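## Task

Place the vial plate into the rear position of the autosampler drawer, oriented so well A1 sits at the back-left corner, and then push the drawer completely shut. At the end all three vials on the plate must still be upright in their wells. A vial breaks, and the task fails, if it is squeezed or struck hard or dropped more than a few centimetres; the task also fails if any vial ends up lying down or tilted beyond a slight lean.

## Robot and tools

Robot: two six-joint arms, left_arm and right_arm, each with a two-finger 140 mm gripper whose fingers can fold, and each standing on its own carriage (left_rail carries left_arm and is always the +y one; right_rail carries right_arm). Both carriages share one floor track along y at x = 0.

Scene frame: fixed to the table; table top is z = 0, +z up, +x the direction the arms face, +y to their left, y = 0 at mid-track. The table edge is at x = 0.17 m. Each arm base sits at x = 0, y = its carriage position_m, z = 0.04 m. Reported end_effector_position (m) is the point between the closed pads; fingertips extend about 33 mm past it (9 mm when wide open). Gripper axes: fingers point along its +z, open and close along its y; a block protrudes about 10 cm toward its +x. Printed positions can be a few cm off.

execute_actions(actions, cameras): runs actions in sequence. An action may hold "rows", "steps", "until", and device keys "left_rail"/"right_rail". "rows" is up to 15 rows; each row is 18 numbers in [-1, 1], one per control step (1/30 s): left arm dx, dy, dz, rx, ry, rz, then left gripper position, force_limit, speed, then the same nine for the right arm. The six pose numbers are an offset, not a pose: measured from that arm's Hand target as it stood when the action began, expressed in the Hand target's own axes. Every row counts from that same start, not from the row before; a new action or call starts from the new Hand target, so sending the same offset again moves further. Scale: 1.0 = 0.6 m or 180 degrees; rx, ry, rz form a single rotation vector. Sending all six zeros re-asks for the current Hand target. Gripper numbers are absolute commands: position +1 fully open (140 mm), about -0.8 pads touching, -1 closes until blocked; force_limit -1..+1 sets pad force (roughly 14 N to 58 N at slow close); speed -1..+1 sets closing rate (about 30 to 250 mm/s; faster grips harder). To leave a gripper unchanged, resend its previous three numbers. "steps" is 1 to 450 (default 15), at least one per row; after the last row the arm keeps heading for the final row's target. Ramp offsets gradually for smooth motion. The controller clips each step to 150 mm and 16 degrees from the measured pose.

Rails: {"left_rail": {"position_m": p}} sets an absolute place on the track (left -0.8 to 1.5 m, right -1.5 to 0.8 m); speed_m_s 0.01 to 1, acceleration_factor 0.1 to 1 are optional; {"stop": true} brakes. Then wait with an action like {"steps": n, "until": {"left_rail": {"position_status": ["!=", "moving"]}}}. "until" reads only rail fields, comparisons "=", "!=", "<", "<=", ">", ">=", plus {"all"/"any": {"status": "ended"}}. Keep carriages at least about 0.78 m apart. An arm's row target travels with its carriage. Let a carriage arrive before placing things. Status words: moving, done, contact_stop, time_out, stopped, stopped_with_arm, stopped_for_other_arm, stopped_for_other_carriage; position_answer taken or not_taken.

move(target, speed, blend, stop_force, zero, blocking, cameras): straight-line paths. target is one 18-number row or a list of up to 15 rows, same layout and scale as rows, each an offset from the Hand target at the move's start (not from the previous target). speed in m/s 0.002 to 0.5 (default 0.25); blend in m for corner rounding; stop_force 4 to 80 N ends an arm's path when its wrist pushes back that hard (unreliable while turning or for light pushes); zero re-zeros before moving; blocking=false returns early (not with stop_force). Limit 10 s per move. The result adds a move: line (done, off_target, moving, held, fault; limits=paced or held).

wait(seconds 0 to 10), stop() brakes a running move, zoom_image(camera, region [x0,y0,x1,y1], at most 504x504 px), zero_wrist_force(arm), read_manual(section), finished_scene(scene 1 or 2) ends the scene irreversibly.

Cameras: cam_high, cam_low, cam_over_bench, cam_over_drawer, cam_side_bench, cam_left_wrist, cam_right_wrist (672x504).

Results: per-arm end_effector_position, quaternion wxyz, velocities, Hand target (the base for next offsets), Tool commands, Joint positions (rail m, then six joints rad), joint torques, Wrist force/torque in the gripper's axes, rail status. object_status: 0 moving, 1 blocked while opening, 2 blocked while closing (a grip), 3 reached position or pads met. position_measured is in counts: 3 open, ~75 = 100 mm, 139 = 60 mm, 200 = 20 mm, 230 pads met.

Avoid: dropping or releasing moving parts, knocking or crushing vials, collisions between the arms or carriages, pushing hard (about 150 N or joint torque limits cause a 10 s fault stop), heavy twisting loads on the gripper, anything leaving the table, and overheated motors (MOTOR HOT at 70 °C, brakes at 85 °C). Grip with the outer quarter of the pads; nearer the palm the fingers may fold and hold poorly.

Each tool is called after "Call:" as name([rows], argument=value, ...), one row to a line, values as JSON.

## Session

Call:
execute_actions(actions=[])

Call:
zoom_image(camera="cam_over_drawer", region=[80, 130, 330, 420])

Call:
zoom_image(camera="cam_side_bench", region=[150, 150, 500, 300])

Scene clock: 0.00 s.
left_arm: end_effector_position=(+0.3563, +0.8740, +0.5790) position_measured=3 object_status=3 end_effector_quat_wxyz=(+0.000, +0.000, +1.000, +0.000) | right_arm: end_effector_position=(+0.3563, -1.2683, +0.5790) position_measured=3 object_status=3 end_effector_quat_wxyz=(+0.000, +0.000, +1.000, +0.000)
Joint positions: left_arm=[0.795 -0.281 -2.157 1.821 -1.235 -1.571 -0.281] | right_arm=[-1.347 -0.28 -2.157 1.821 -1.235 -1.571 -0.28]
Joint velocities: within noise
Joint torques (N m): no reading
Wrist force (N): no reading
Wrist torque (N m): no reading
Wrist force, peak (N): no reading
Hand target: left_arm +0.3563, +0.8740, +0.5790; +0.000, +0.000, +1.000, +0.000 | right_arm +0.3563, -1.2683, +0.5790; +0.000, +0.000, +1.000, +0.000
Tool commands: left_gripper/position=+1.0 left_gripper/force_limit=+1.0 left_gripper/speed=+1.0 right_gripper/position=+1.0 right_gripper/force_limit=+1.0 right_gripper/speed=+1.0
left_rail: position_m=0.795 position_status=done
right_rail: position_m=-1.347 position_status=done

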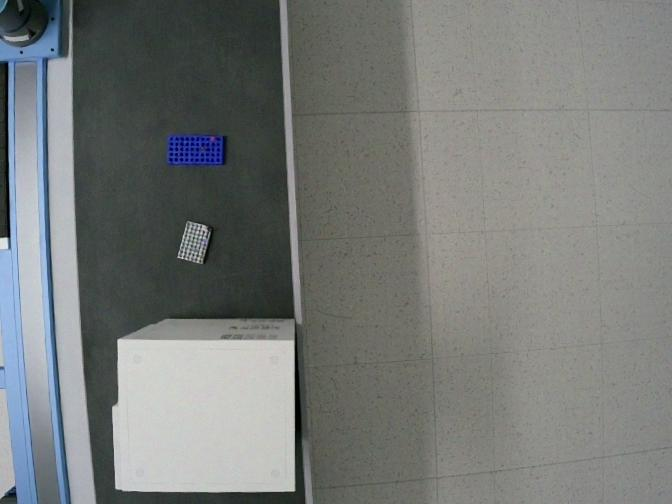

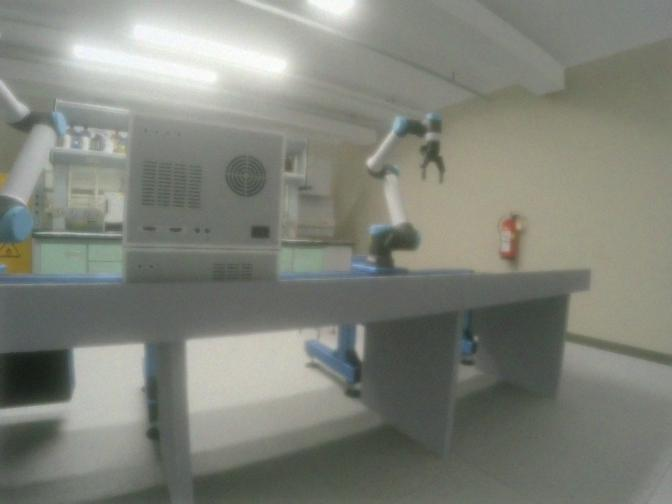

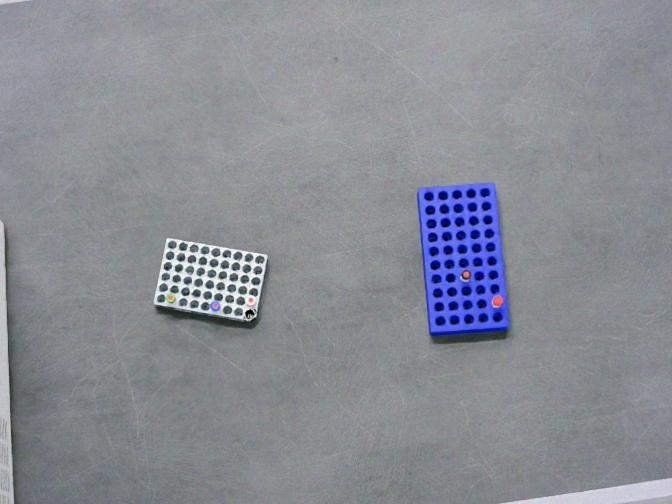

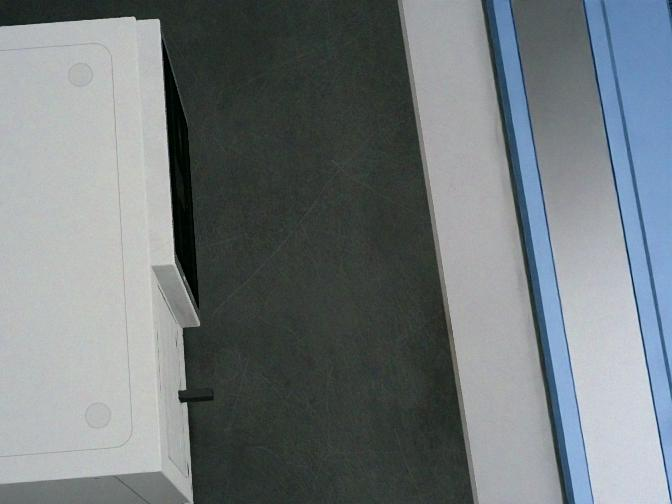

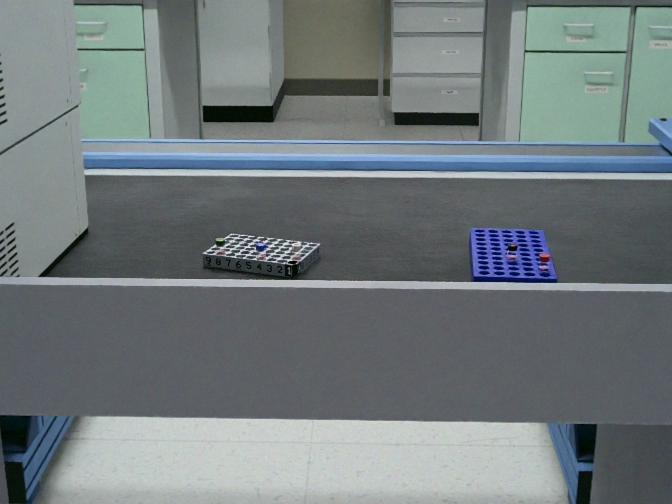

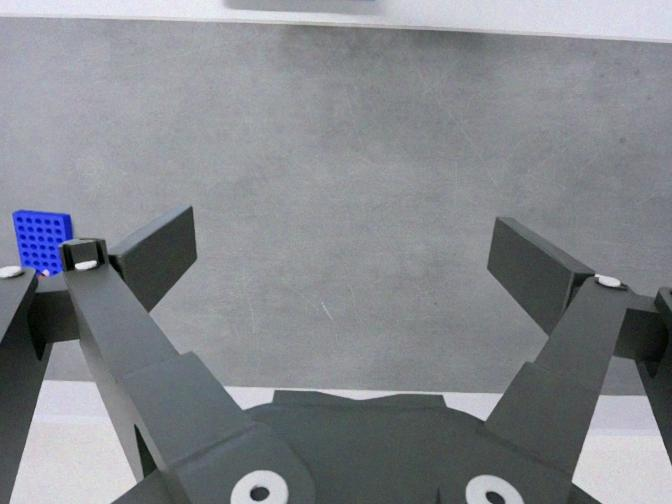

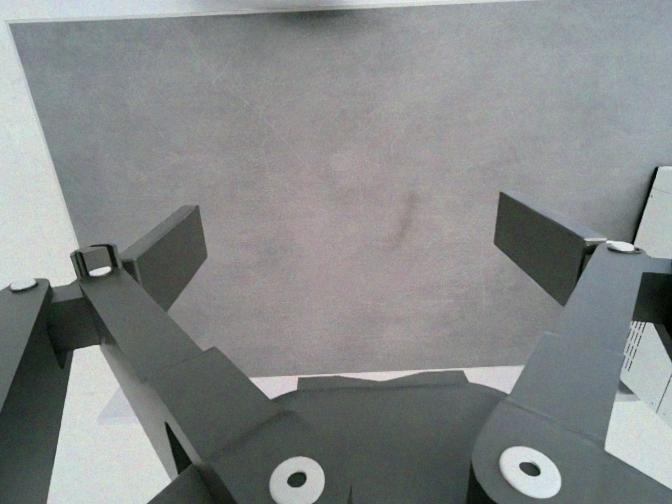

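Scaled by 1.738 from the camera's 672x504 image, which has a finer 960x720 frame.

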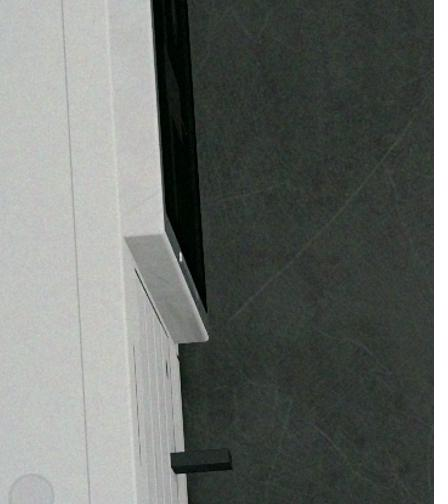

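Scaled by 1.440 from the camera's 672x504 image, which has a finer 960x720 frame.

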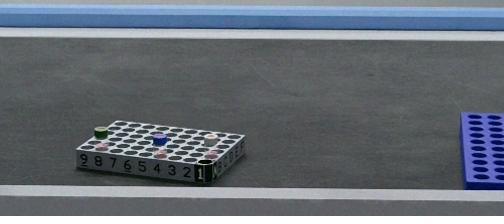

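Call:
execute_actions([
  {"left_rail":{"position_m":0.11},"steps":150,"until":{"left_rail":{"position_status":["!=","moving"]}}},
], cameras=[])

Call:
move([
  [0.177,-0.6,0.22,0,-0.222,0,-0.1,-0.5,-0.5,0,0,0,0,0,0,1,1,1],
  [-0.0228,-0.916,0.494,0,-0.333,0,-0.1,-0.5,-0.5,0,0,0,0,0,0,1,1,1],
], blend=[0.08,0], speed=0.3, cameras=["cam_left_wrist","cam_over_drawer"])

Call:
zoom_image(camera="cam_left_wrist", region=[150, 60, 550, 350])

Call:
zoom_image(camera="cam_over_drawer", region=[100, 230, 400, 504])

Scene clock: 56.53 s.
Wrist force, peak (N): left_arm=[0.1 2.3 -0.2] | right_arm=[0.5 -0.3 0.8]
Tool commands: left_gripper/position=+1.0 left_gripper/force_limit=+1.0 left_gripper/speed=+1.0 right_gripper/position=+1.0 right_gripper/force_limit=+1.0 right_gripper/speed=+1.0
left_rail: position_m=0.110 position_status=done
right_rail: position_m=-1.347 position_status=done

Scene clock: 59.90 s.
left_arm: end_effector_position=(+0.3700, -0.3610, +0.2827) position_measured=141 object_status=3 end_effector_quat_wxyz=(+0.500, +0.000, +0.866, +0.000) | right_arm: end_effector_position=(+0.3563, -1.2683, +0.5790) position_measured=3 object_status=3 end_effector_quat_wxyz=(+0.000, +0.000, +1.000, +0.000)
Joint positions: left_arm=[0.11 -1.786 -1.802 2.401 -1.816 -0.563 -1.983] | right_arm=[-1.347 -0.28 -2.157 1.821 -1.235 -1.571 -0.28]
Joint torques (N m): left_arm=[22.62 -2.82 -42.99 -7.35 4.52 3.16] | right_arm=[-1.76 8.14 -40.58 -3.8 -0.9 0.05]
Wrist force (N): left_arm=[0.0 1.4 0.7] | right_arm=[0.0 -0.3 0.4]
Wrist torque (N m): left_arm=[0.09 -0.27 0.27] | right_arm=[-0.07 -0.01 -0.01]
Wrist force, peak (N): left_arm=[-1.5 1.9 -0.6] | right_arm=[0.6 -0.6 0.4]
Hand target: left_arm +0.3700, -0.3611, +0.2826; +0.500, +0.000, +0.866, +0.000 | right_arm +0.3563, -1.2683, +0.5790; +0.000, +0.000, +1.000, +0.000
Off the commanded pose: left_arm 0.000 m, 0 deg | right_arm 0.000 m, 0 deg.
left_rail: position_m=0.110 position_status=done
right_rail: position_m=-1.347 position_status=done
move: done; limits=paced
Images, in order: cam_over_drawer, cam_left_wrist.

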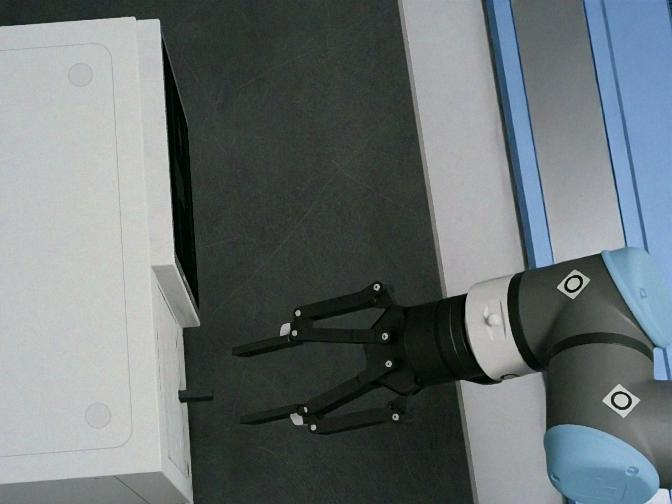

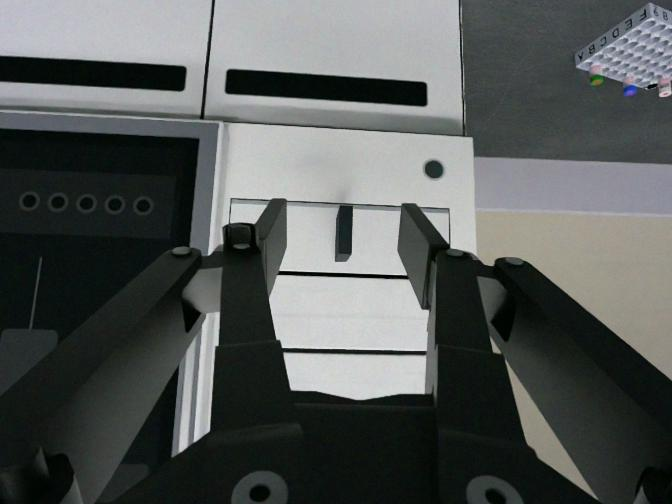

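Scaled by 1.260 from the camera's 672x504 image, which has a finer 960x720 frame.

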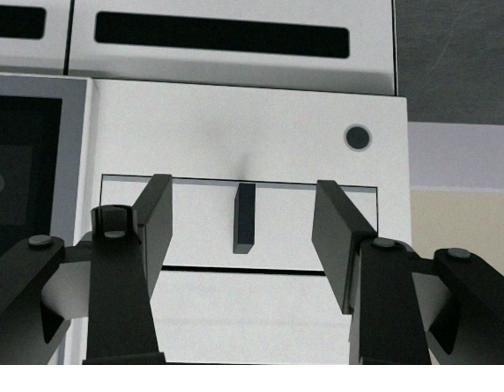

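Scaled by 1.680 from the camera's 672x504 image, which has a finer 960x720 frame.

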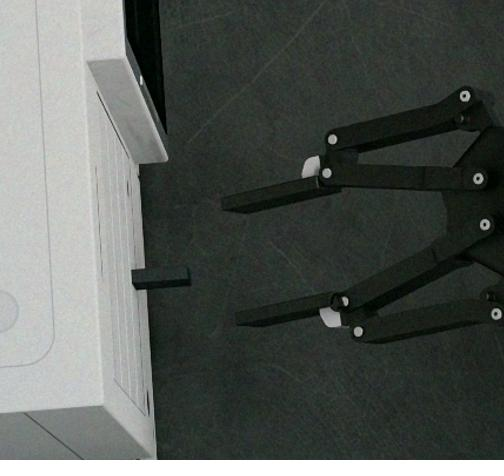

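Call:
move([
  [-0.0207,0.0033,0.0414,0.01155,0,0.0067,-0.1,-0.5,-0.5,0,0,0,0,0,0,1,1,1],
  [-0.0207,0.0033,0.0814,0.01155,0,0.0067,-0.1,-0.5,-0.5,0,0,0,0,0,0,1,1,1],
], cameras=["cam_left_wrist","cam_over_drawer"], speed=0.08)

Call:
zoom_image(camera="cam_left_wrist", region=[150, 60, 550, 350])

Scene clock: 88.47 s.
left_arm: end_effector_position=(+0.4185, -0.3590, +0.2689) position_measured=141 object_status=3 end_effector_quat_wxyz=(+0.500, +0.018, +0.866, -0.010) | right_arm: end_effector_position=(+0.3563, -1.2683, +0.5790) position_measured=3 object_status=3 end_effector_quat_wxyz=(+0.000, +0.000, +1.000, +0.000)
Joint positions: left_arm=[0.11 -1.683 -1.761 2.462 -2.151 -0.529 -1.71] | right_arm=[-1.347 -0.28 -2.157 1.821 -1.235 -1.571 -0.281]
Joint torques (N m): left_arm=[23.61 -7.84 -33.89 -8.29 -0.2 2.77] | right_arm=[-1.66 10.39 -38.75 -3.29 -0.84 0.15]
Wrist force (N): left_arm=[0.4 0.4 0.4] | right_arm=[0.6 0.1 0.6]
Wrist torque (N m): left_arm=[-0.06 -0.38 0.26] | right_arm=[0.01 -0.13 0.00]
Wrist force, peak (N): left_arm=[0.3 1.3 1.2] | right_arm=[0.7 -0.1 0.7]
Hand target: left_arm +0.4185, -0.3590, +0.2689; +0.499, +0.018, +0.866, -0.010 | right_arm +0.3563, -1.2683, +0.5790; +0.000, +0.000, +1.000, +0.000
Off the commanded pose: left_arm 0.000 m, 0 deg | right_arm 0.000 m, 0 deg.
left_rail: position_m=0.110 position_status=done
right_rail: position_m=-1.347 position_status=done
move: done
Images, in order: cam_over_drawer, cam_left_wrist.

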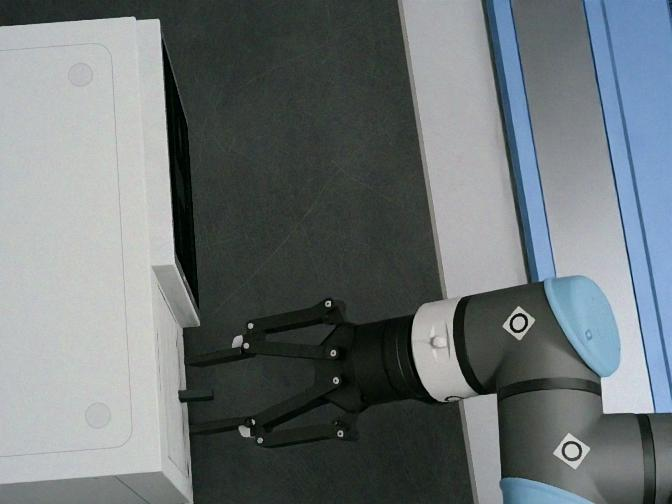

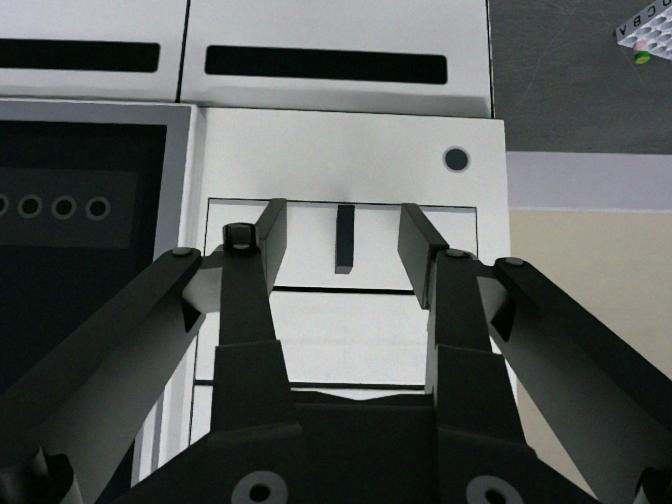

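Scaled by 1.260 from the camera's 672x504 image, which has a finer 960x720 frame.

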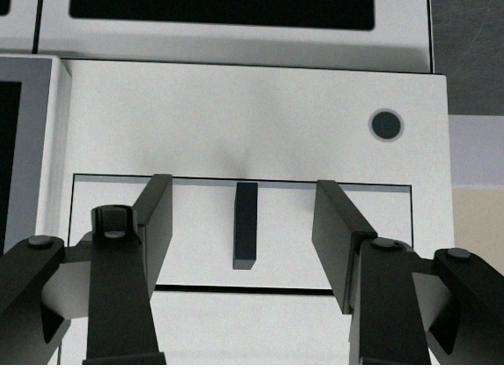

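Call:
execute_actions([
  {"rows":[[0,0.0012,0,0,0,0,-1,0,-1,0,0,0,0,0,0,1,1,1]],"steps":75},
], cameras=[])

Call:
execute_actions(actions=[], cameras=["cam_over_drawer"])

Scene clock: 98.77 s.
Wrist force, peak (N): left_arm=[0.7 7.8 -7.4] | right_arm=[0.1 0.1 1.2]
Off the commanded pose: left_arm 0.000 m, 0 deg | right_arm 0.000 m, 0 deg.
left_rail: position_m=0.110 position_status=done
right_rail: position_m=-1.347 position_status=done

Scene clock: 98.77 s.
left_arm: end_effector_position=(+0.4186, -0.3583, +0.2689) position_measured=220 object_status=2 end_effector_quat_wxyz=(+0.499, +0.018, +0.866, -0.010) | right_arm: end_effector_position=(+0.3563, -1.2683, +0.5790) position_measured=3 object_status=3 end_effector_quat_wxyz=(+0.000, +0.000, +1.000, +0.000)
Joint positions: left_arm=[0.11 -1.683 -1.762 2.463 -2.151 -0.529 -1.71] | right_arm=[-1.347 -0.28 -2.157 1.821 -1.235 -1.571 -0.28]
Joint velocities: within noise
Joint torques (N m): left_arm=[-11.92 -38.78 -38.92 -2.42 0.89 -2.08] | right_arm=[-2.84 12.1 -37.26 -3.1 -0.94 0.2]
Wrist force (N): left_arm=[0.5 7.2 -7.7] | right_arm=[0.3 0.0 0.1]
Wrist torque (N m): left_arm=[0.80 -0.36 0.20] | right_arm=[0.01 -0.08 0.00]
Wrist force, peak (N): left_arm=[0.5 7.2 -7.7] | right_arm=[0.3 0.0 0.1]
Hand target: left_arm +0.4186, -0.3584, +0.2689; +0.499, +0.018, +0.866, -0.010 | right_arm +0.3563, -1.2683, +0.5790; +0.000, +0.000, +1.000, +0.000
Tool commands: left_gripper/position=-1.0 left_gripper/force_limit=+0.0 left_gripper/speed=-1.0 right_gripper/position=+1.0 right_gripper/force_limit=+1.0 right_gripper/speed=+1.0
Off the commanded pose: left_arm 0.000 m, 0 deg | right_arm 0.000 m, 0 deg.
left_rail: position_m=0.110 position_status=done
right_rail: position_m=-1.347 position_status=done
Images, in order (width x height): cam_over_drawer 672x504.

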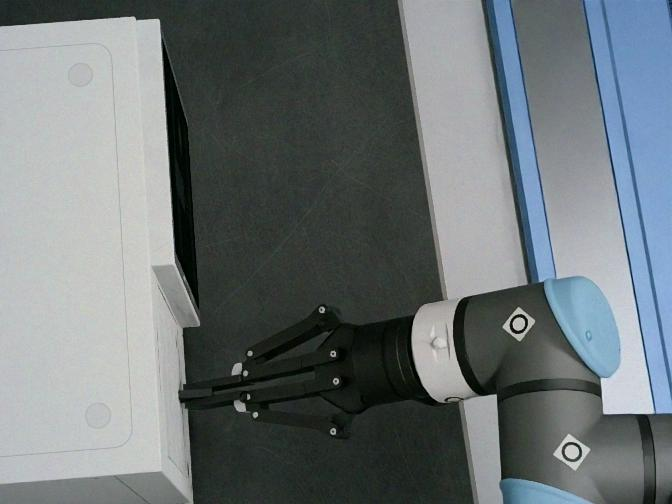

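Call:
move(target=[0.0833,0,-0.1443,0,0,0,-1,0,-1,0,0,0,0,0,0,1,1,1], cameras=[], speed=0.06, stop_force=60)

Call:
execute_actions(actions=[], cameras=["cam_over_drawer"])

Scene clock: 111.93 s.
Wrist force, peak (N): left_arm=[-25.8 80.7 -10.7] | right_arm=[0.7 -0.5 0.1]
Off the commanded pose: left_arm 0.000 m, 0 deg | right_arm 0.000 m, 0 deg.
left_rail: position_m=0.110 position_status=done
right_rail: position_m=-1.347 position_status=done
move: done

Scene clock: 111.93 s.
left_arm: end_effector_position=(+0.3187, -0.3541, +0.2690) position_measured=220 object_status=2 end_effector_quat_wxyz=(+0.499, +0.018, +0.866, -0.010) | right_arm: end_effector_position=(+0.3563, -1.2683, +0.5790) position_measured=3 object_status=3 end_effector_quat_wxyz=(+0.000, +0.000, +1.000, +0.000)
Joint positions: left_arm=[0.11 -1.912 -1.843 2.431 -1.686 -0.597 -2.124] | right_arm=[-1.347 -0.28 -2.157 1.821 -1.235 -1.571 -0.28]
Joint velocities: within noise
Joint torques (N m): left_arm=[-39.35 -30.68 -76.21 -12.51 7.63 -2.45] | right_arm=[-1.98 16.04 -38.29 -3 -0.73 0]
Wrist force (N): left_arm=[-10.8 63.4 -1.7] | right_arm=[0.0 0.0 0.6]
Wrist torque (N m): left_arm=[-0.08 -0.14 -0.04] | right_arm=[-0.01 0.00 0.00]
Wrist force, peak (N): left_arm=[-10.8 63.4 -1.7] | right_arm=[0.0 0.0 0.6]
Hand target: left_arm +0.3187, -0.3541, +0.2690; +0.499, +0.018, +0.866, -0.010 | right_arm +0.3563, -1.2683, +0.5790; +0.000, +0.000, +1.000, +0.000
Tool commands: left_gripper/position=-1.0 left_gripper/force_limit=+0.0 left_gripper/speed=-1.0 right_gripper/position=+1.0 right_gripper/force_limit=+1.0 right_gripper/speed=+1.0
Off the commanded pose: left_arm 0.000 m, 0 deg | right_arm 0.000 m, 0 deg.
left_rail: position_m=0.110 position_status=done
right_rail: position_m=-1.347 position_status=done
Images, in order (width x height): cam_over_drawer 672x504.

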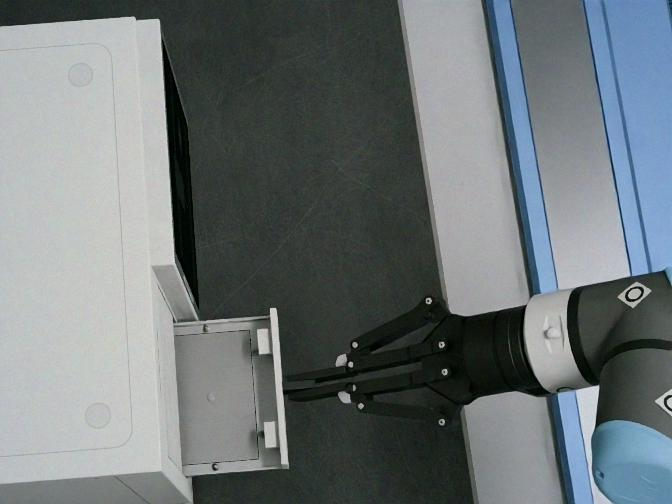

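Call:
move([
  [0,0.0025,0,0.00385,0,0.0022,-1,0,-1,0,0,0,0,0,0,1,1,1],
  [0.15,0.0067,-0.2598,0.00385,0,0.0022,-1,0,-1,0,0,0,0,0,0,1,1,1],
], cameras=["cam_over_drawer"], speed=0.06, stop_force=65)

Call:
execute_actions(actions=[], cameras=["cam_over_drawer","cam_left_wrist"])

Call:
zoom_image(camera="cam_over_drawer", region=[120, 230, 500, 504])

Scene clock: 130.67 s.
Wrist force, peak (N): left_arm=[-11.3 68.5 -4.4] | right_arm=[0.2 -0.1 1.0]
Off the commanded pose: left_arm 0.000 m, 0 deg | right_arm 0.000 m, 0 deg.
left_rail: position_m=0.110 position_status=done
right_rail: position_m=-1.347 position_status=done
move: done
Images, in order: cam_over_drawer.

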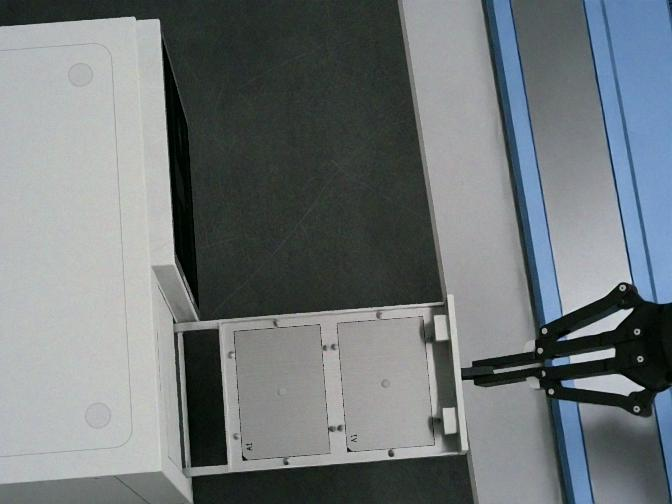

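Scene clock: 130.67 s.
left_arm: end_effector_position=(+0.1390, -0.3426, +0.2692) position_measured=220 object_status=2 end_effector_quat_wxyz=(+0.499, +0.024, +0.866, -0.014) | right_arm: end_effector_position=(+0.3563, -1.2683, +0.5790) position_measured=3 object_status=3 end_effector_quat_wxyz=(+0.000, +0.000, +1.000, +0.000)
Joint positions: left_arm=[0.11 -2.299 -1.812 2.34 -1.277 -0.827 -2.58] | right_arm=[-1.347 -0.28 -2.157 1.821 -1.235 -1.571 -0.28]
Joint velocities: within noise
Joint torques (N m): left_arm=[-36.84 -2.8 -66.15 -5.94 -1.26 -2.16] | right_arm=[-2.53 17.07 -38.69 -3.09 -0.79 -0.05]
Wrist force (N): left_arm=[-19.0 11.3 36.0] | right_arm=[0.2 0.0 0.4]
Wrist torque (N m): left_arm=[0.05 -0.54 -0.22] | right_arm=[-0.01 -0.04 0.00]
Wrist force, peak (N): left_arm=[-19.0 11.3 36.0] | right_arm=[0.2 0.0 0.4]
Hand target: left_arm +0.1390, -0.3426, +0.2692; +0.499, +0.024, +0.866, -0.014 | right_arm +0.3563, -1.2683, +0.5790; +0.000, +0.000, +1.000, +0.000
Tool commands: left_gripper/position=-1.0 left_gripper/force_limit=+0.0 left_gripper/speed=-1.0 right_gripper/position=+1.0 right_gripper/force_limit=+1.0 right_gripper/speed=+1.0
Off the commanded pose: left_arm 0.000 m, 0 deg | right_arm 0.000 m, 0 deg.
left_rail: position_m=0.110 position_status=done
right_rail: position_m=-1.347 position_status=done
Images, in order (width x height): cam_over_drawer 672x504, cam_left_wrist 672x504.

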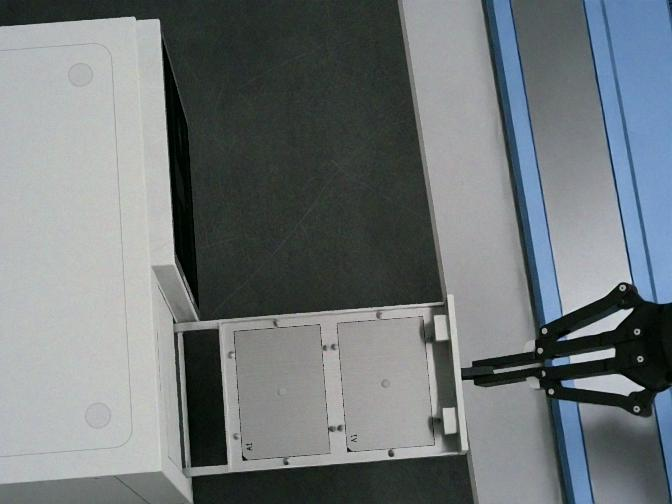

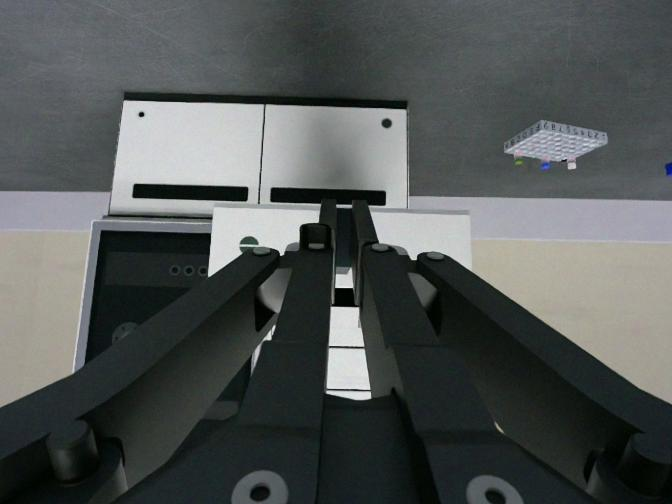

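Scaled by 1.326 from the camera's 672x504 image, which has a finer 960x720 frame.

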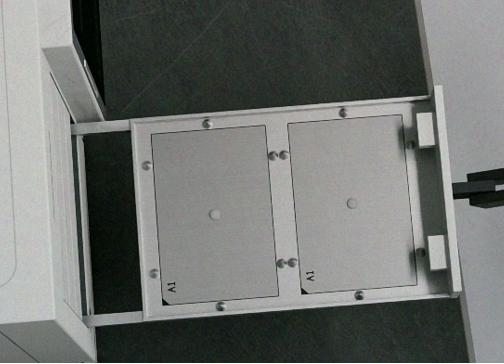

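Call:
execute_actions([
  {"rows":[[0,0.001,0.003,0,0,0,-0.3,0,-1,0,0,0,0,0,0,1,1,1]],"steps":45},
], cameras=[])

Call:
move([
  [-0.1443,0.001,-0.0803,0,0,0,-0.3,0,-1,0,0,0,0,0,0,1,1,1],
  [-0.4378,-0.0108,0.1588,-0.2596,0.2596,-0.4494,-0.3,0,-1,0,0,0,0,0,0,1,1,1],
], blend=[0.03,0], cameras=["cam_left_wrist","cam_over_drawer"], speed=[0.15,0.35])

Call:
zoom_image(camera="cam_left_wrist", region=[180, 40, 480, 260])

Call:
zoom_image(camera="cam_over_drawer", region=[150, 260, 450, 504])

Scene clock: 181.80 s.
Wrist force, peak (N): left_arm=[-19.3 11.2 36.9] | right_arm=[0.0 0.3 1.0]
Off the commanded pose: left_arm 0.000 m, 0 deg | right_arm 0.000 m, 0 deg.
left_rail: position_m=0.110 position_status=done
right_rail: position_m=-1.347 position_status=done

Scene clock: 185.77 s.
left_arm: end_effector_position=(+0.3539, -0.3605, +0.4479) position_measured=167 object_status=3 end_effector_quat_wxyz=(+0.000, +0.687, -0.727, +0.000) | right_arm: end_effector_position=(+0.3563, -1.2683, +0.5790) position_measured=3 object_status=3 end_effector_quat_wxyz=(+0.000, +0.000, +1.000, +0.000)
Joint positions: left_arm=[0.11 -1.226 -1.781 1.836 -1.625 -1.571 -2.74] | right_arm=[-1.347 -0.28 -2.157 1.821 -1.235 -1.571 -0.28]
Joint torques (N m): left_arm=[22.76 -18.22 -58.38 -7.48 -1.89 -2.5] | right_arm=[-3.85 14.88 -39.02 -2.87 -0.93 -0.05]
Wrist force (N): left_arm=[0.0 2.7 0.4] | right_arm=[0.0 0.2 0.8]
Wrist torque (N m): left_arm=[0.54 -0.05 0.02] | right_arm=[0.03 -0.01 0.00]
Wrist force, peak (N): left_arm=[1.7 3.8 2.2] | right_arm=[0.6 -0.5 0.7]
Hand target: left_arm +0.3539, -0.3605, +0.4479; +0.000, +0.687, -0.727, +0.000 | right_arm +0.3563, -1.2683, +0.5790; +0.000, +0.000, +1.000, +0.000
Off the commanded pose: left_arm 0.000 m, 0 deg | right_arm 0.000 m, 0 deg.
left_rail: position_m=0.110 position_status=done
right_rail: position_m=-1.347 position_status=done
move: done
Images, in order: cam_over_drawer, cam_left_wrist.

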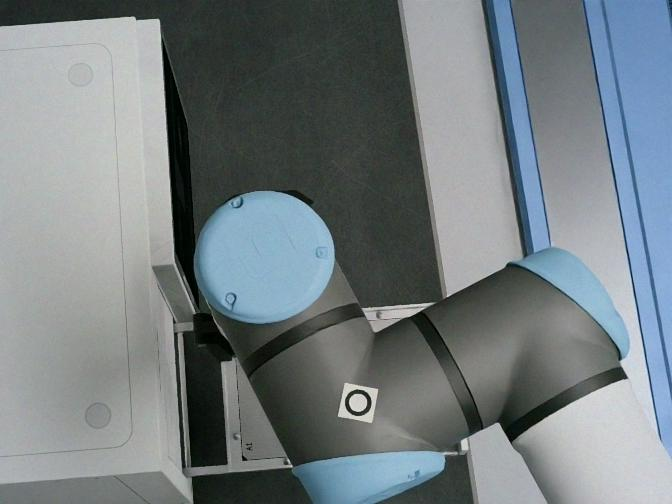

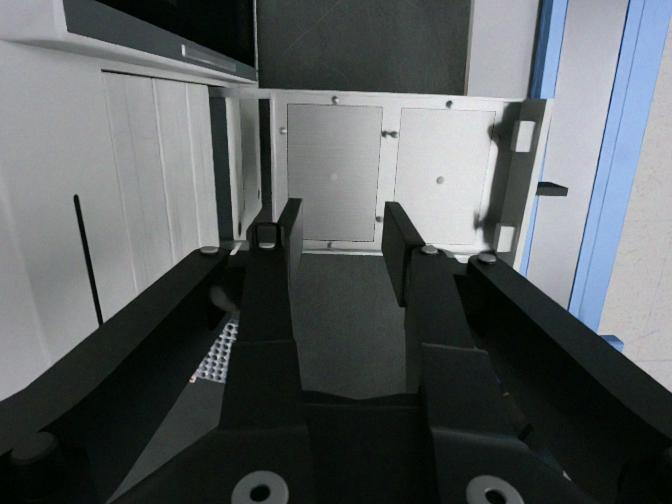

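Scaled by 1.680 from the camera's 672x504 image, which has a finer 960x720 frame.

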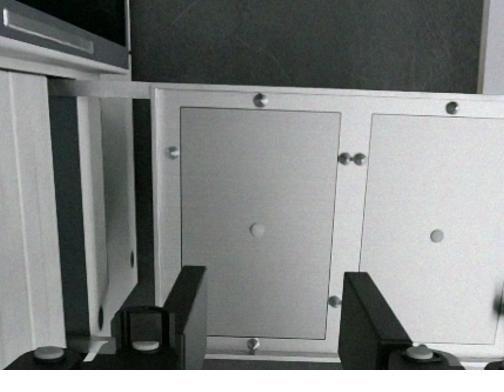

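Scaled by 1.680 from the camera's 672x504 image, which has a finer 960x720 frame.

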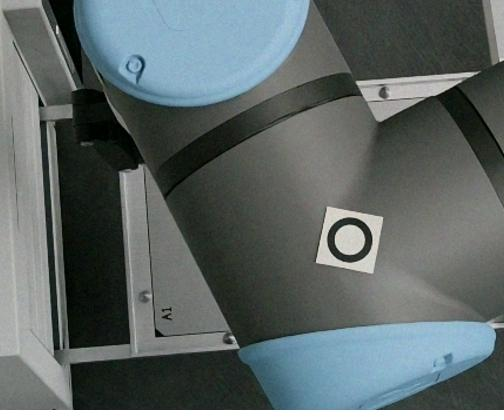

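Call:
move([
  [-0.4475,0.0585,0,0,0,0.03,-0.3,0,-1,0,0,0,0,0,0,1,1,1],
  [-0.592,-0.339,0.33,0,0,0.0767,-0.3,0,-1,0,0,0,0,0,0,1,1,1],
  [-0.592,-0.339,0.33,0,0,0.0767,0.7,-0.7,0,0,0,0,0,0,0,1,1,1],
], blend=[0.06,0,0], speed=0.35, cameras=["cam_left_wrist","cam_over_drawer","cam_over_bench"])

Call:
zoom_image(camera="cam_left_wrist", region=[200, 60, 500, 300])

Call:
zoom_image(camera="cam_over_drawer", region=[150, 260, 500, 504])

Scene clock: 231.60 s.
left_arm: end_effector_position=(+0.5768, -0.0172, +0.2498) position_measured=41 object_status=0 end_effector_quat_wxyz=(+0.000, -0.595, +0.804, +0.000) | right_arm: end_effector_position=(+0.3563, -1.2683, +0.5790) position_measured=3 object_status=3 end_effector_quat_wxyz=(+0.000, +0.000, +1.000, +0.000)
Joint positions: left_arm=[0.11 -0.516 -1.693 2.123 -2 -1.571 -1.79] | right_arm=[-1.347 -0.28 -2.157 1.821 -1.235 -1.571 -0.281]
Joint torques (N m): left_arm=[21.89 -20.31 -52.98 -7.55 -2.37 2.79] | right_arm=[-2.94 14.54 -39.99 -3.09 -0.83 -0.02]
Wrist force (N): left_arm=[0.0 2.2 0.5] | right_arm=[0.1 0.1 0.2]
Wrist torque (N m): left_arm=[0.54 -0.06 0.03] | right_arm=[0.03 -0.02 -0.01]
Wrist force, peak (N): left_arm=[-0.6 4.6 0.0] | right_arm=[0.3 0.5 0.9]
Hand target: left_arm +0.5768, -0.0172, +0.2498; +0.000, -0.595, +0.804, +0.000 | right_arm +0.3563, -1.2683, +0.5790; +0.000, +0.000, +1.000, +0.000
Off the commanded pose: left_arm 0.000 m, 0 deg | right_arm 0.000 m, 0 deg.
left_rail: position_m=0.110 position_status=done
right_rail: position_m=-1.347 position_status=done
move: done
Images, in order: cam_over_bench, cam_over_drawer, cam_left_wrist.

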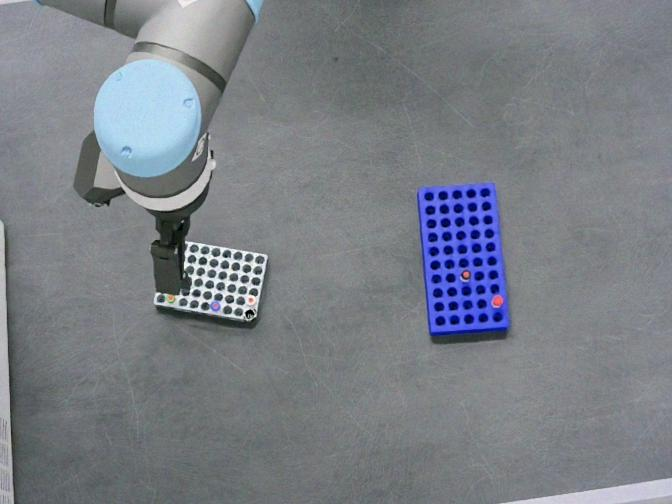

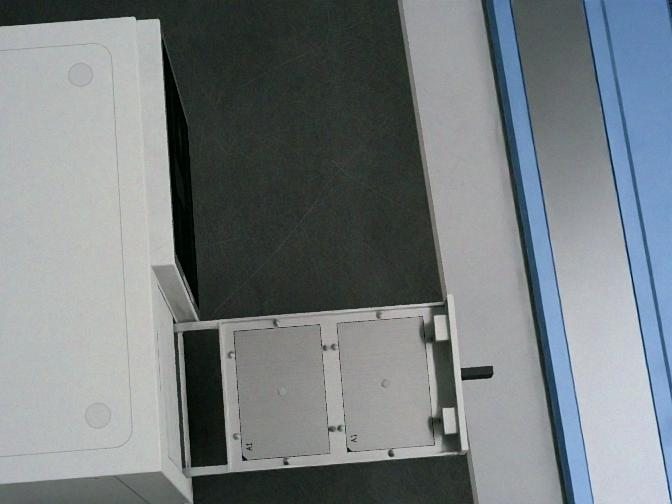

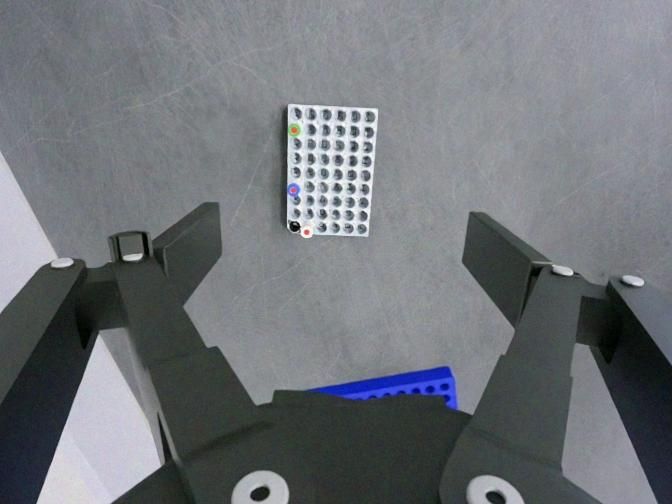

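Scaled by 1.680 from the camera's 672x504 image, which has a finer 960x720 frame.

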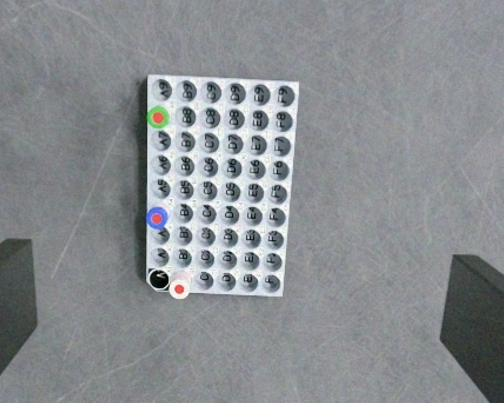

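Scaled by 1.440 from the camera's 672x504 image, which has a finer 960x720 frame.

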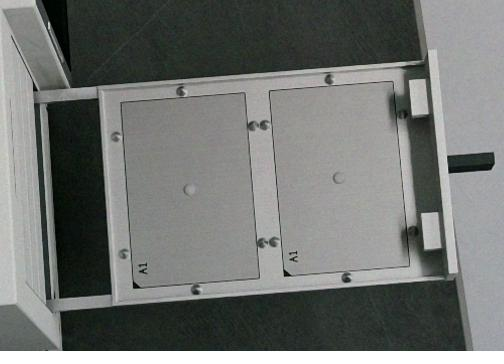

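Call:
move(target=[-0.0005,-0.0125,0.368,0,0,0.004,0.7,-0.7,0,0,0,0,0,0,0,1,1,1], speed=0.12, cameras=["cam_left_wrist","cam_side_bench"])

Call:
zoom_image(camera="cam_left_wrist", region=[180, 60, 520, 400])

Call:
zoom_image(camera="cam_side_bench", region=[150, 170, 370, 300])

Scene clock: 254.37 s.
left_arm: end_effector_position=(+0.5838, -0.0191, +0.0291) position_measured=41 object_status=3 end_effector_quat_wxyz=(+0.000, -0.590, +0.808, +0.000) | right_arm: end_effector_position=(+0.3563, -1.2683, +0.5790) position_measured=3 object_status=3 end_effector_quat_wxyz=(+0.000, +0.000, +1.000, +0.000)
Joint positions: left_arm=[0.11 -0.513 -1.397 2.316 -2.489 -1.571 -1.774] | right_arm=[-1.347 -0.28 -2.157 1.821 -1.235 -1.571 -0.281]
Joint torques (N m): left_arm=[21.63 -35.92 -26.73 -7.96 0.46 2.82] | right_arm=[-3.95 16.04 -41.38 -2.89 -0.79 0.01]
Wrist force (N): left_arm=[0.1 1.7 0.1] | right_arm=[0.0 -0.1 0.4]
Wrist torque (N m): left_arm=[0.31 -0.13 0.05] | right_arm=[-0.03 -0.01 0.00]
Wrist force, peak (N): left_arm=[0.1 2.7 0.6] | right_arm=[0.6 0.5 0.6]
Hand target: left_arm +0.5838, -0.0191, +0.0290; +0.000, -0.590, +0.808, +0.000 | right_arm +0.3563, -1.2683, +0.5790; +0.000, +0.000, +1.000, +0.000
Off the commanded pose: left_arm 0.000 m, 0 deg | right_arm 0.000 m, 0 deg.
left_rail: position_m=0.110 position_status=done
right_rail: position_m=-1.347 position_status=done
move: done
Images, in order: cam_side_bench, cam_left_wrist.

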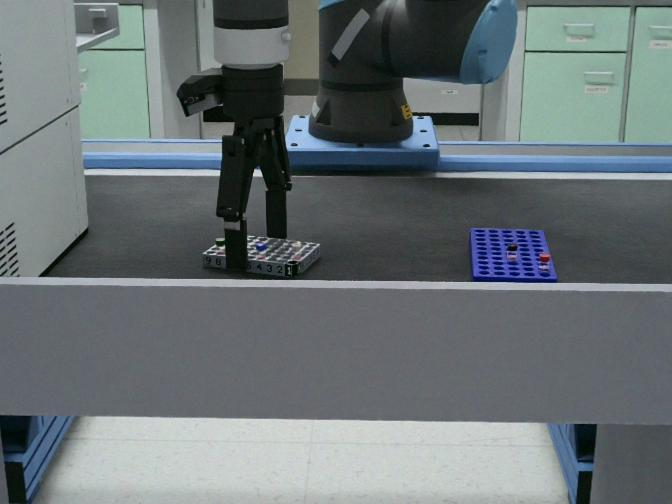

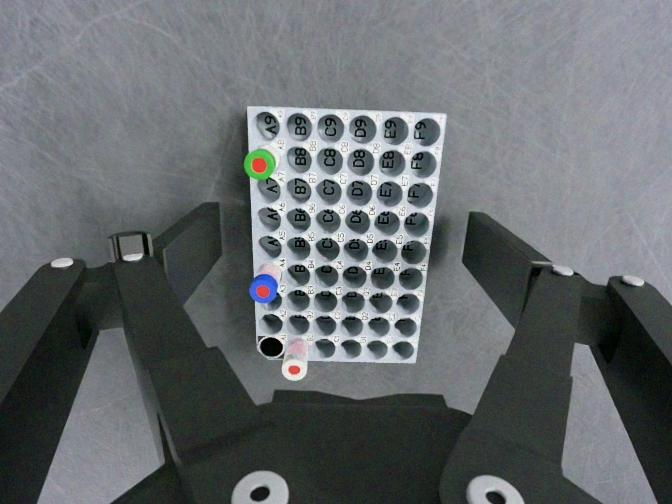

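Scaled by 1.482 from the camera's 672x504 image, which has a finer 960x720 frame.

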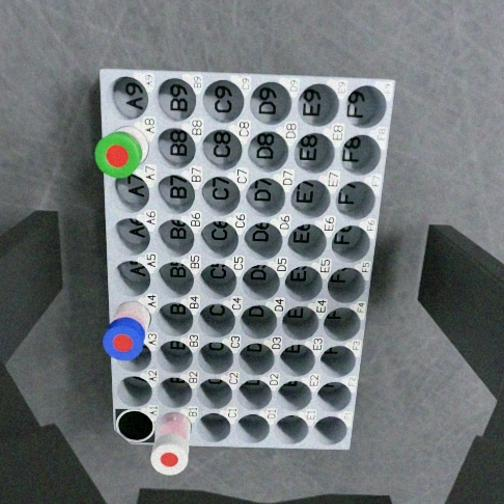

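Scaled by 2.291 from the camera's 672x504 image, which has a finer 960x720 frame.

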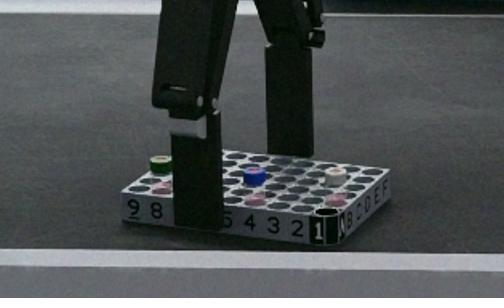

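Call:
execute_actions([
  {"rows":[[0,0,0,0,0,0,-1,-0.7,-1,0,0,0,0,0,0,1,1,1]],"steps":75},
], cameras=["cam_left_wrist"])

Call:
zoom_image(camera="cam_left_wrist", region=[180, 60, 520, 400])

Scene clock: 271.83 s.
left_arm: end_effector_position=(+0.5838, -0.0191, +0.0290) position_measured=100 object_status=2 end_effector_quat_wxyz=(+0.000, -0.590, +0.808, +0.000) | right_arm: end_effector_position=(+0.3563, -1.2683, +0.5790) position_measured=3 object_status=3 end_effector_quat_wxyz=(+0.000, +0.000, +1.000, +0.000)
Joint positions: left_arm=[0.11 -0.513 -1.397 2.316 -2.489 -1.571 -1.774] | right_arm=[-1.347 -0.28 -2.157 1.821 -1.235 -1.571 -0.281]
Joint torques (N m): left_arm=[22.05 -34.2 -29.69 -6.39 -2.16 2.49] | right_arm=[-3.38 14.74 -40.75 -2.89 -0.87 -0.15]
Wrist force (N): left_arm=[0.1 3.1 -4.8] | right_arm=[0.6 0.1 0.5]
Wrist torque (N m): left_arm=[0.44 -0.12 0.04] | right_arm=[0.01 -0.15 0.00]
Wrist force, peak (N): left_arm=[0.3 3.1 -5.0] | right_arm=[0.5 -0.4 0.9]
Hand target: left_arm +0.5838, -0.0191, +0.0290; +0.000, -0.590, +0.808, +0.000 | right_arm +0.3563, -1.2683, +0.5790; +0.000, +0.000, +1.000, +0.000
Off the commanded pose: left_arm 0.000 m, 0 deg | right_arm 0.000 m, 0 deg.
left_rail: position_m=0.110 position_status=done
right_rail: position_m=-1.347 position_status=done
Images, in order: cam_left_wrist.

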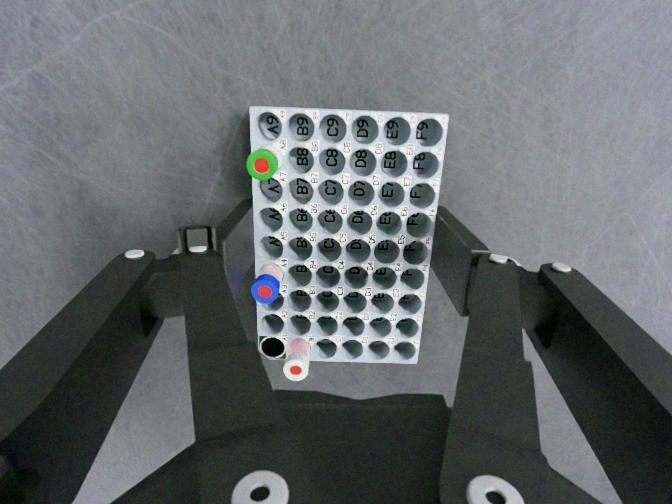

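Scaled by 1.482 from the camera's 672x504 image, which has a finer 960x720 frame.

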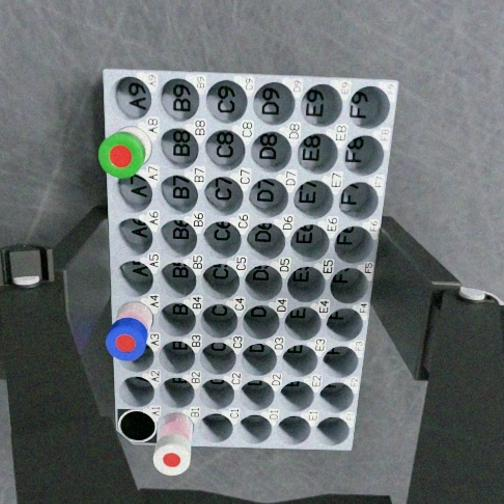

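Call:
move([
  [0,0,-0.2,0,0,0,-1,-0.7,-1,0,0,0,0,0,0,1,1,1],
  [0.2105,0.3243,-0.7017,0,0,-0.0807,-1,-0.7,-1,0,0,0,0,0,0,1,1,1],
  [0.6623,0.1803,-0.7017,0,0,-0.0807,-1,-0.7,-1,0,0,0,0,0,0,1,1,1],
  [0.6623,0.1803,-0.4517,0,0,-0.0807,-1,-0.7,-1,0,0,0,0,0,0,1,1,1],
], cameras=["cam_left_wrist","cam_over_drawer"], speed=[0.1,0.25,0.2,0.1], blend=[0.05,0.08,0.03,0])

Call:
zoom_image(camera="cam_over_drawer", region=[150, 260, 450, 504])

Call:
zoom_image(camera="cam_left_wrist", region=[180, 60, 580, 400])

Scene clock: 298.27 s.
left_arm: end_effector_position=(+0.3599, -0.3646, +0.3003) position_measured=100 object_status=2 end_effector_quat_wxyz=(+0.000, +0.687, -0.727, +0.000) | right_arm: end_effector_position=(+0.3563, -1.2683, +0.5790) position_measured=3 object_status=3 end_effector_quat_wxyz=(+0.000, +0.000, +1.000, +0.000)
Joint positions: left_arm=[0.11 -1.218 -1.719 2.05 -1.901 -1.572 -2.733] | right_arm=[-1.347 -0.28 -2.157 1.821 -1.235 -1.571 -0.281]
Joint torques (N m): left_arm=[-3.03 -19.11 -42.96 -7.99 2.23 -0.11] | right_arm=[-3.49 14.56 -42.18 -3.14 -0.74 -0.04]
Wrist force (N): left_arm=[0.9 2.6 1.3] | right_arm=[0.0 -0.2 -0.2]
Wrist torque (N m): left_arm=[0.57 -0.30 -0.06] | right_arm=[-0.06 0.01 -0.01]
Wrist force, peak (N): left_arm=[0.0 3.3 -5.0] | right_arm=[0.9 -0.4 0.5]
Hand target: left_arm +0.3599, -0.3646, +0.3001; +0.000, +0.687, -0.727, +0.000 | right_arm +0.3563, -1.2683, +0.5790; +0.000, +0.000, +1.000, +0.000
Off the commanded pose: left_arm 0.000 m, 0 deg | right_arm 0.000 m, 0 deg.
left_rail: position_m=0.110 position_status=done
right_rail: position_m=-1.347 position_status=done
move: done
Images, in order: cam_over_drawer, cam_left_wrist.

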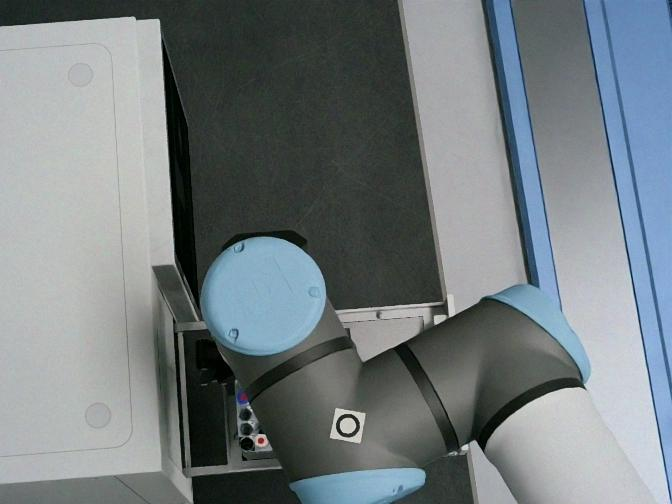

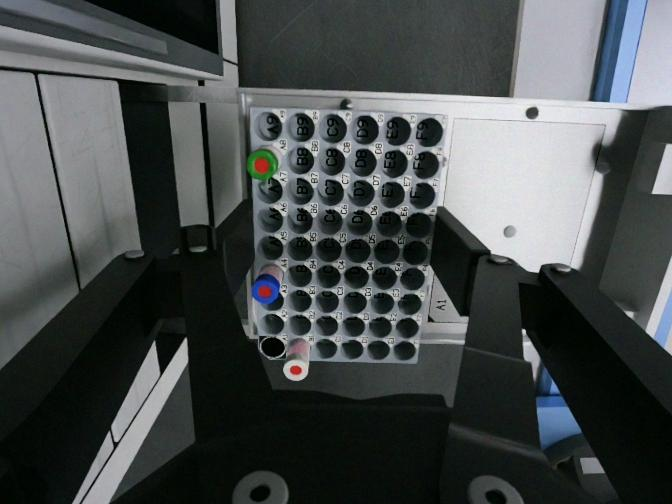

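Scaled by 1.680 from the camera's 672x504 image, which has a finer 960x720 frame.

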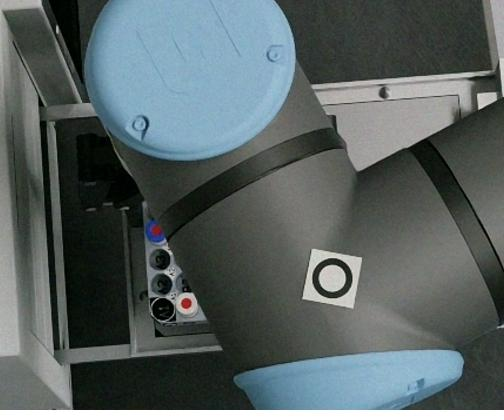

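Scaled by 1.260 from the camera's 672x504 image, which has a finer 960x720 frame.

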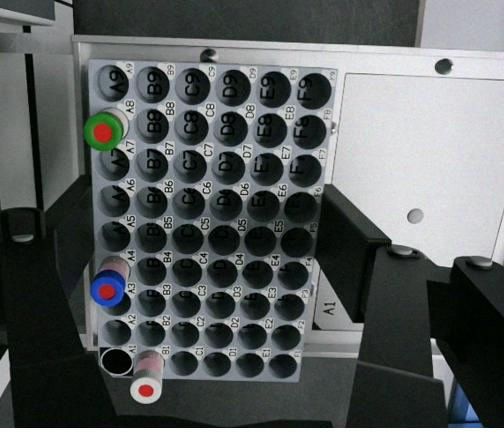

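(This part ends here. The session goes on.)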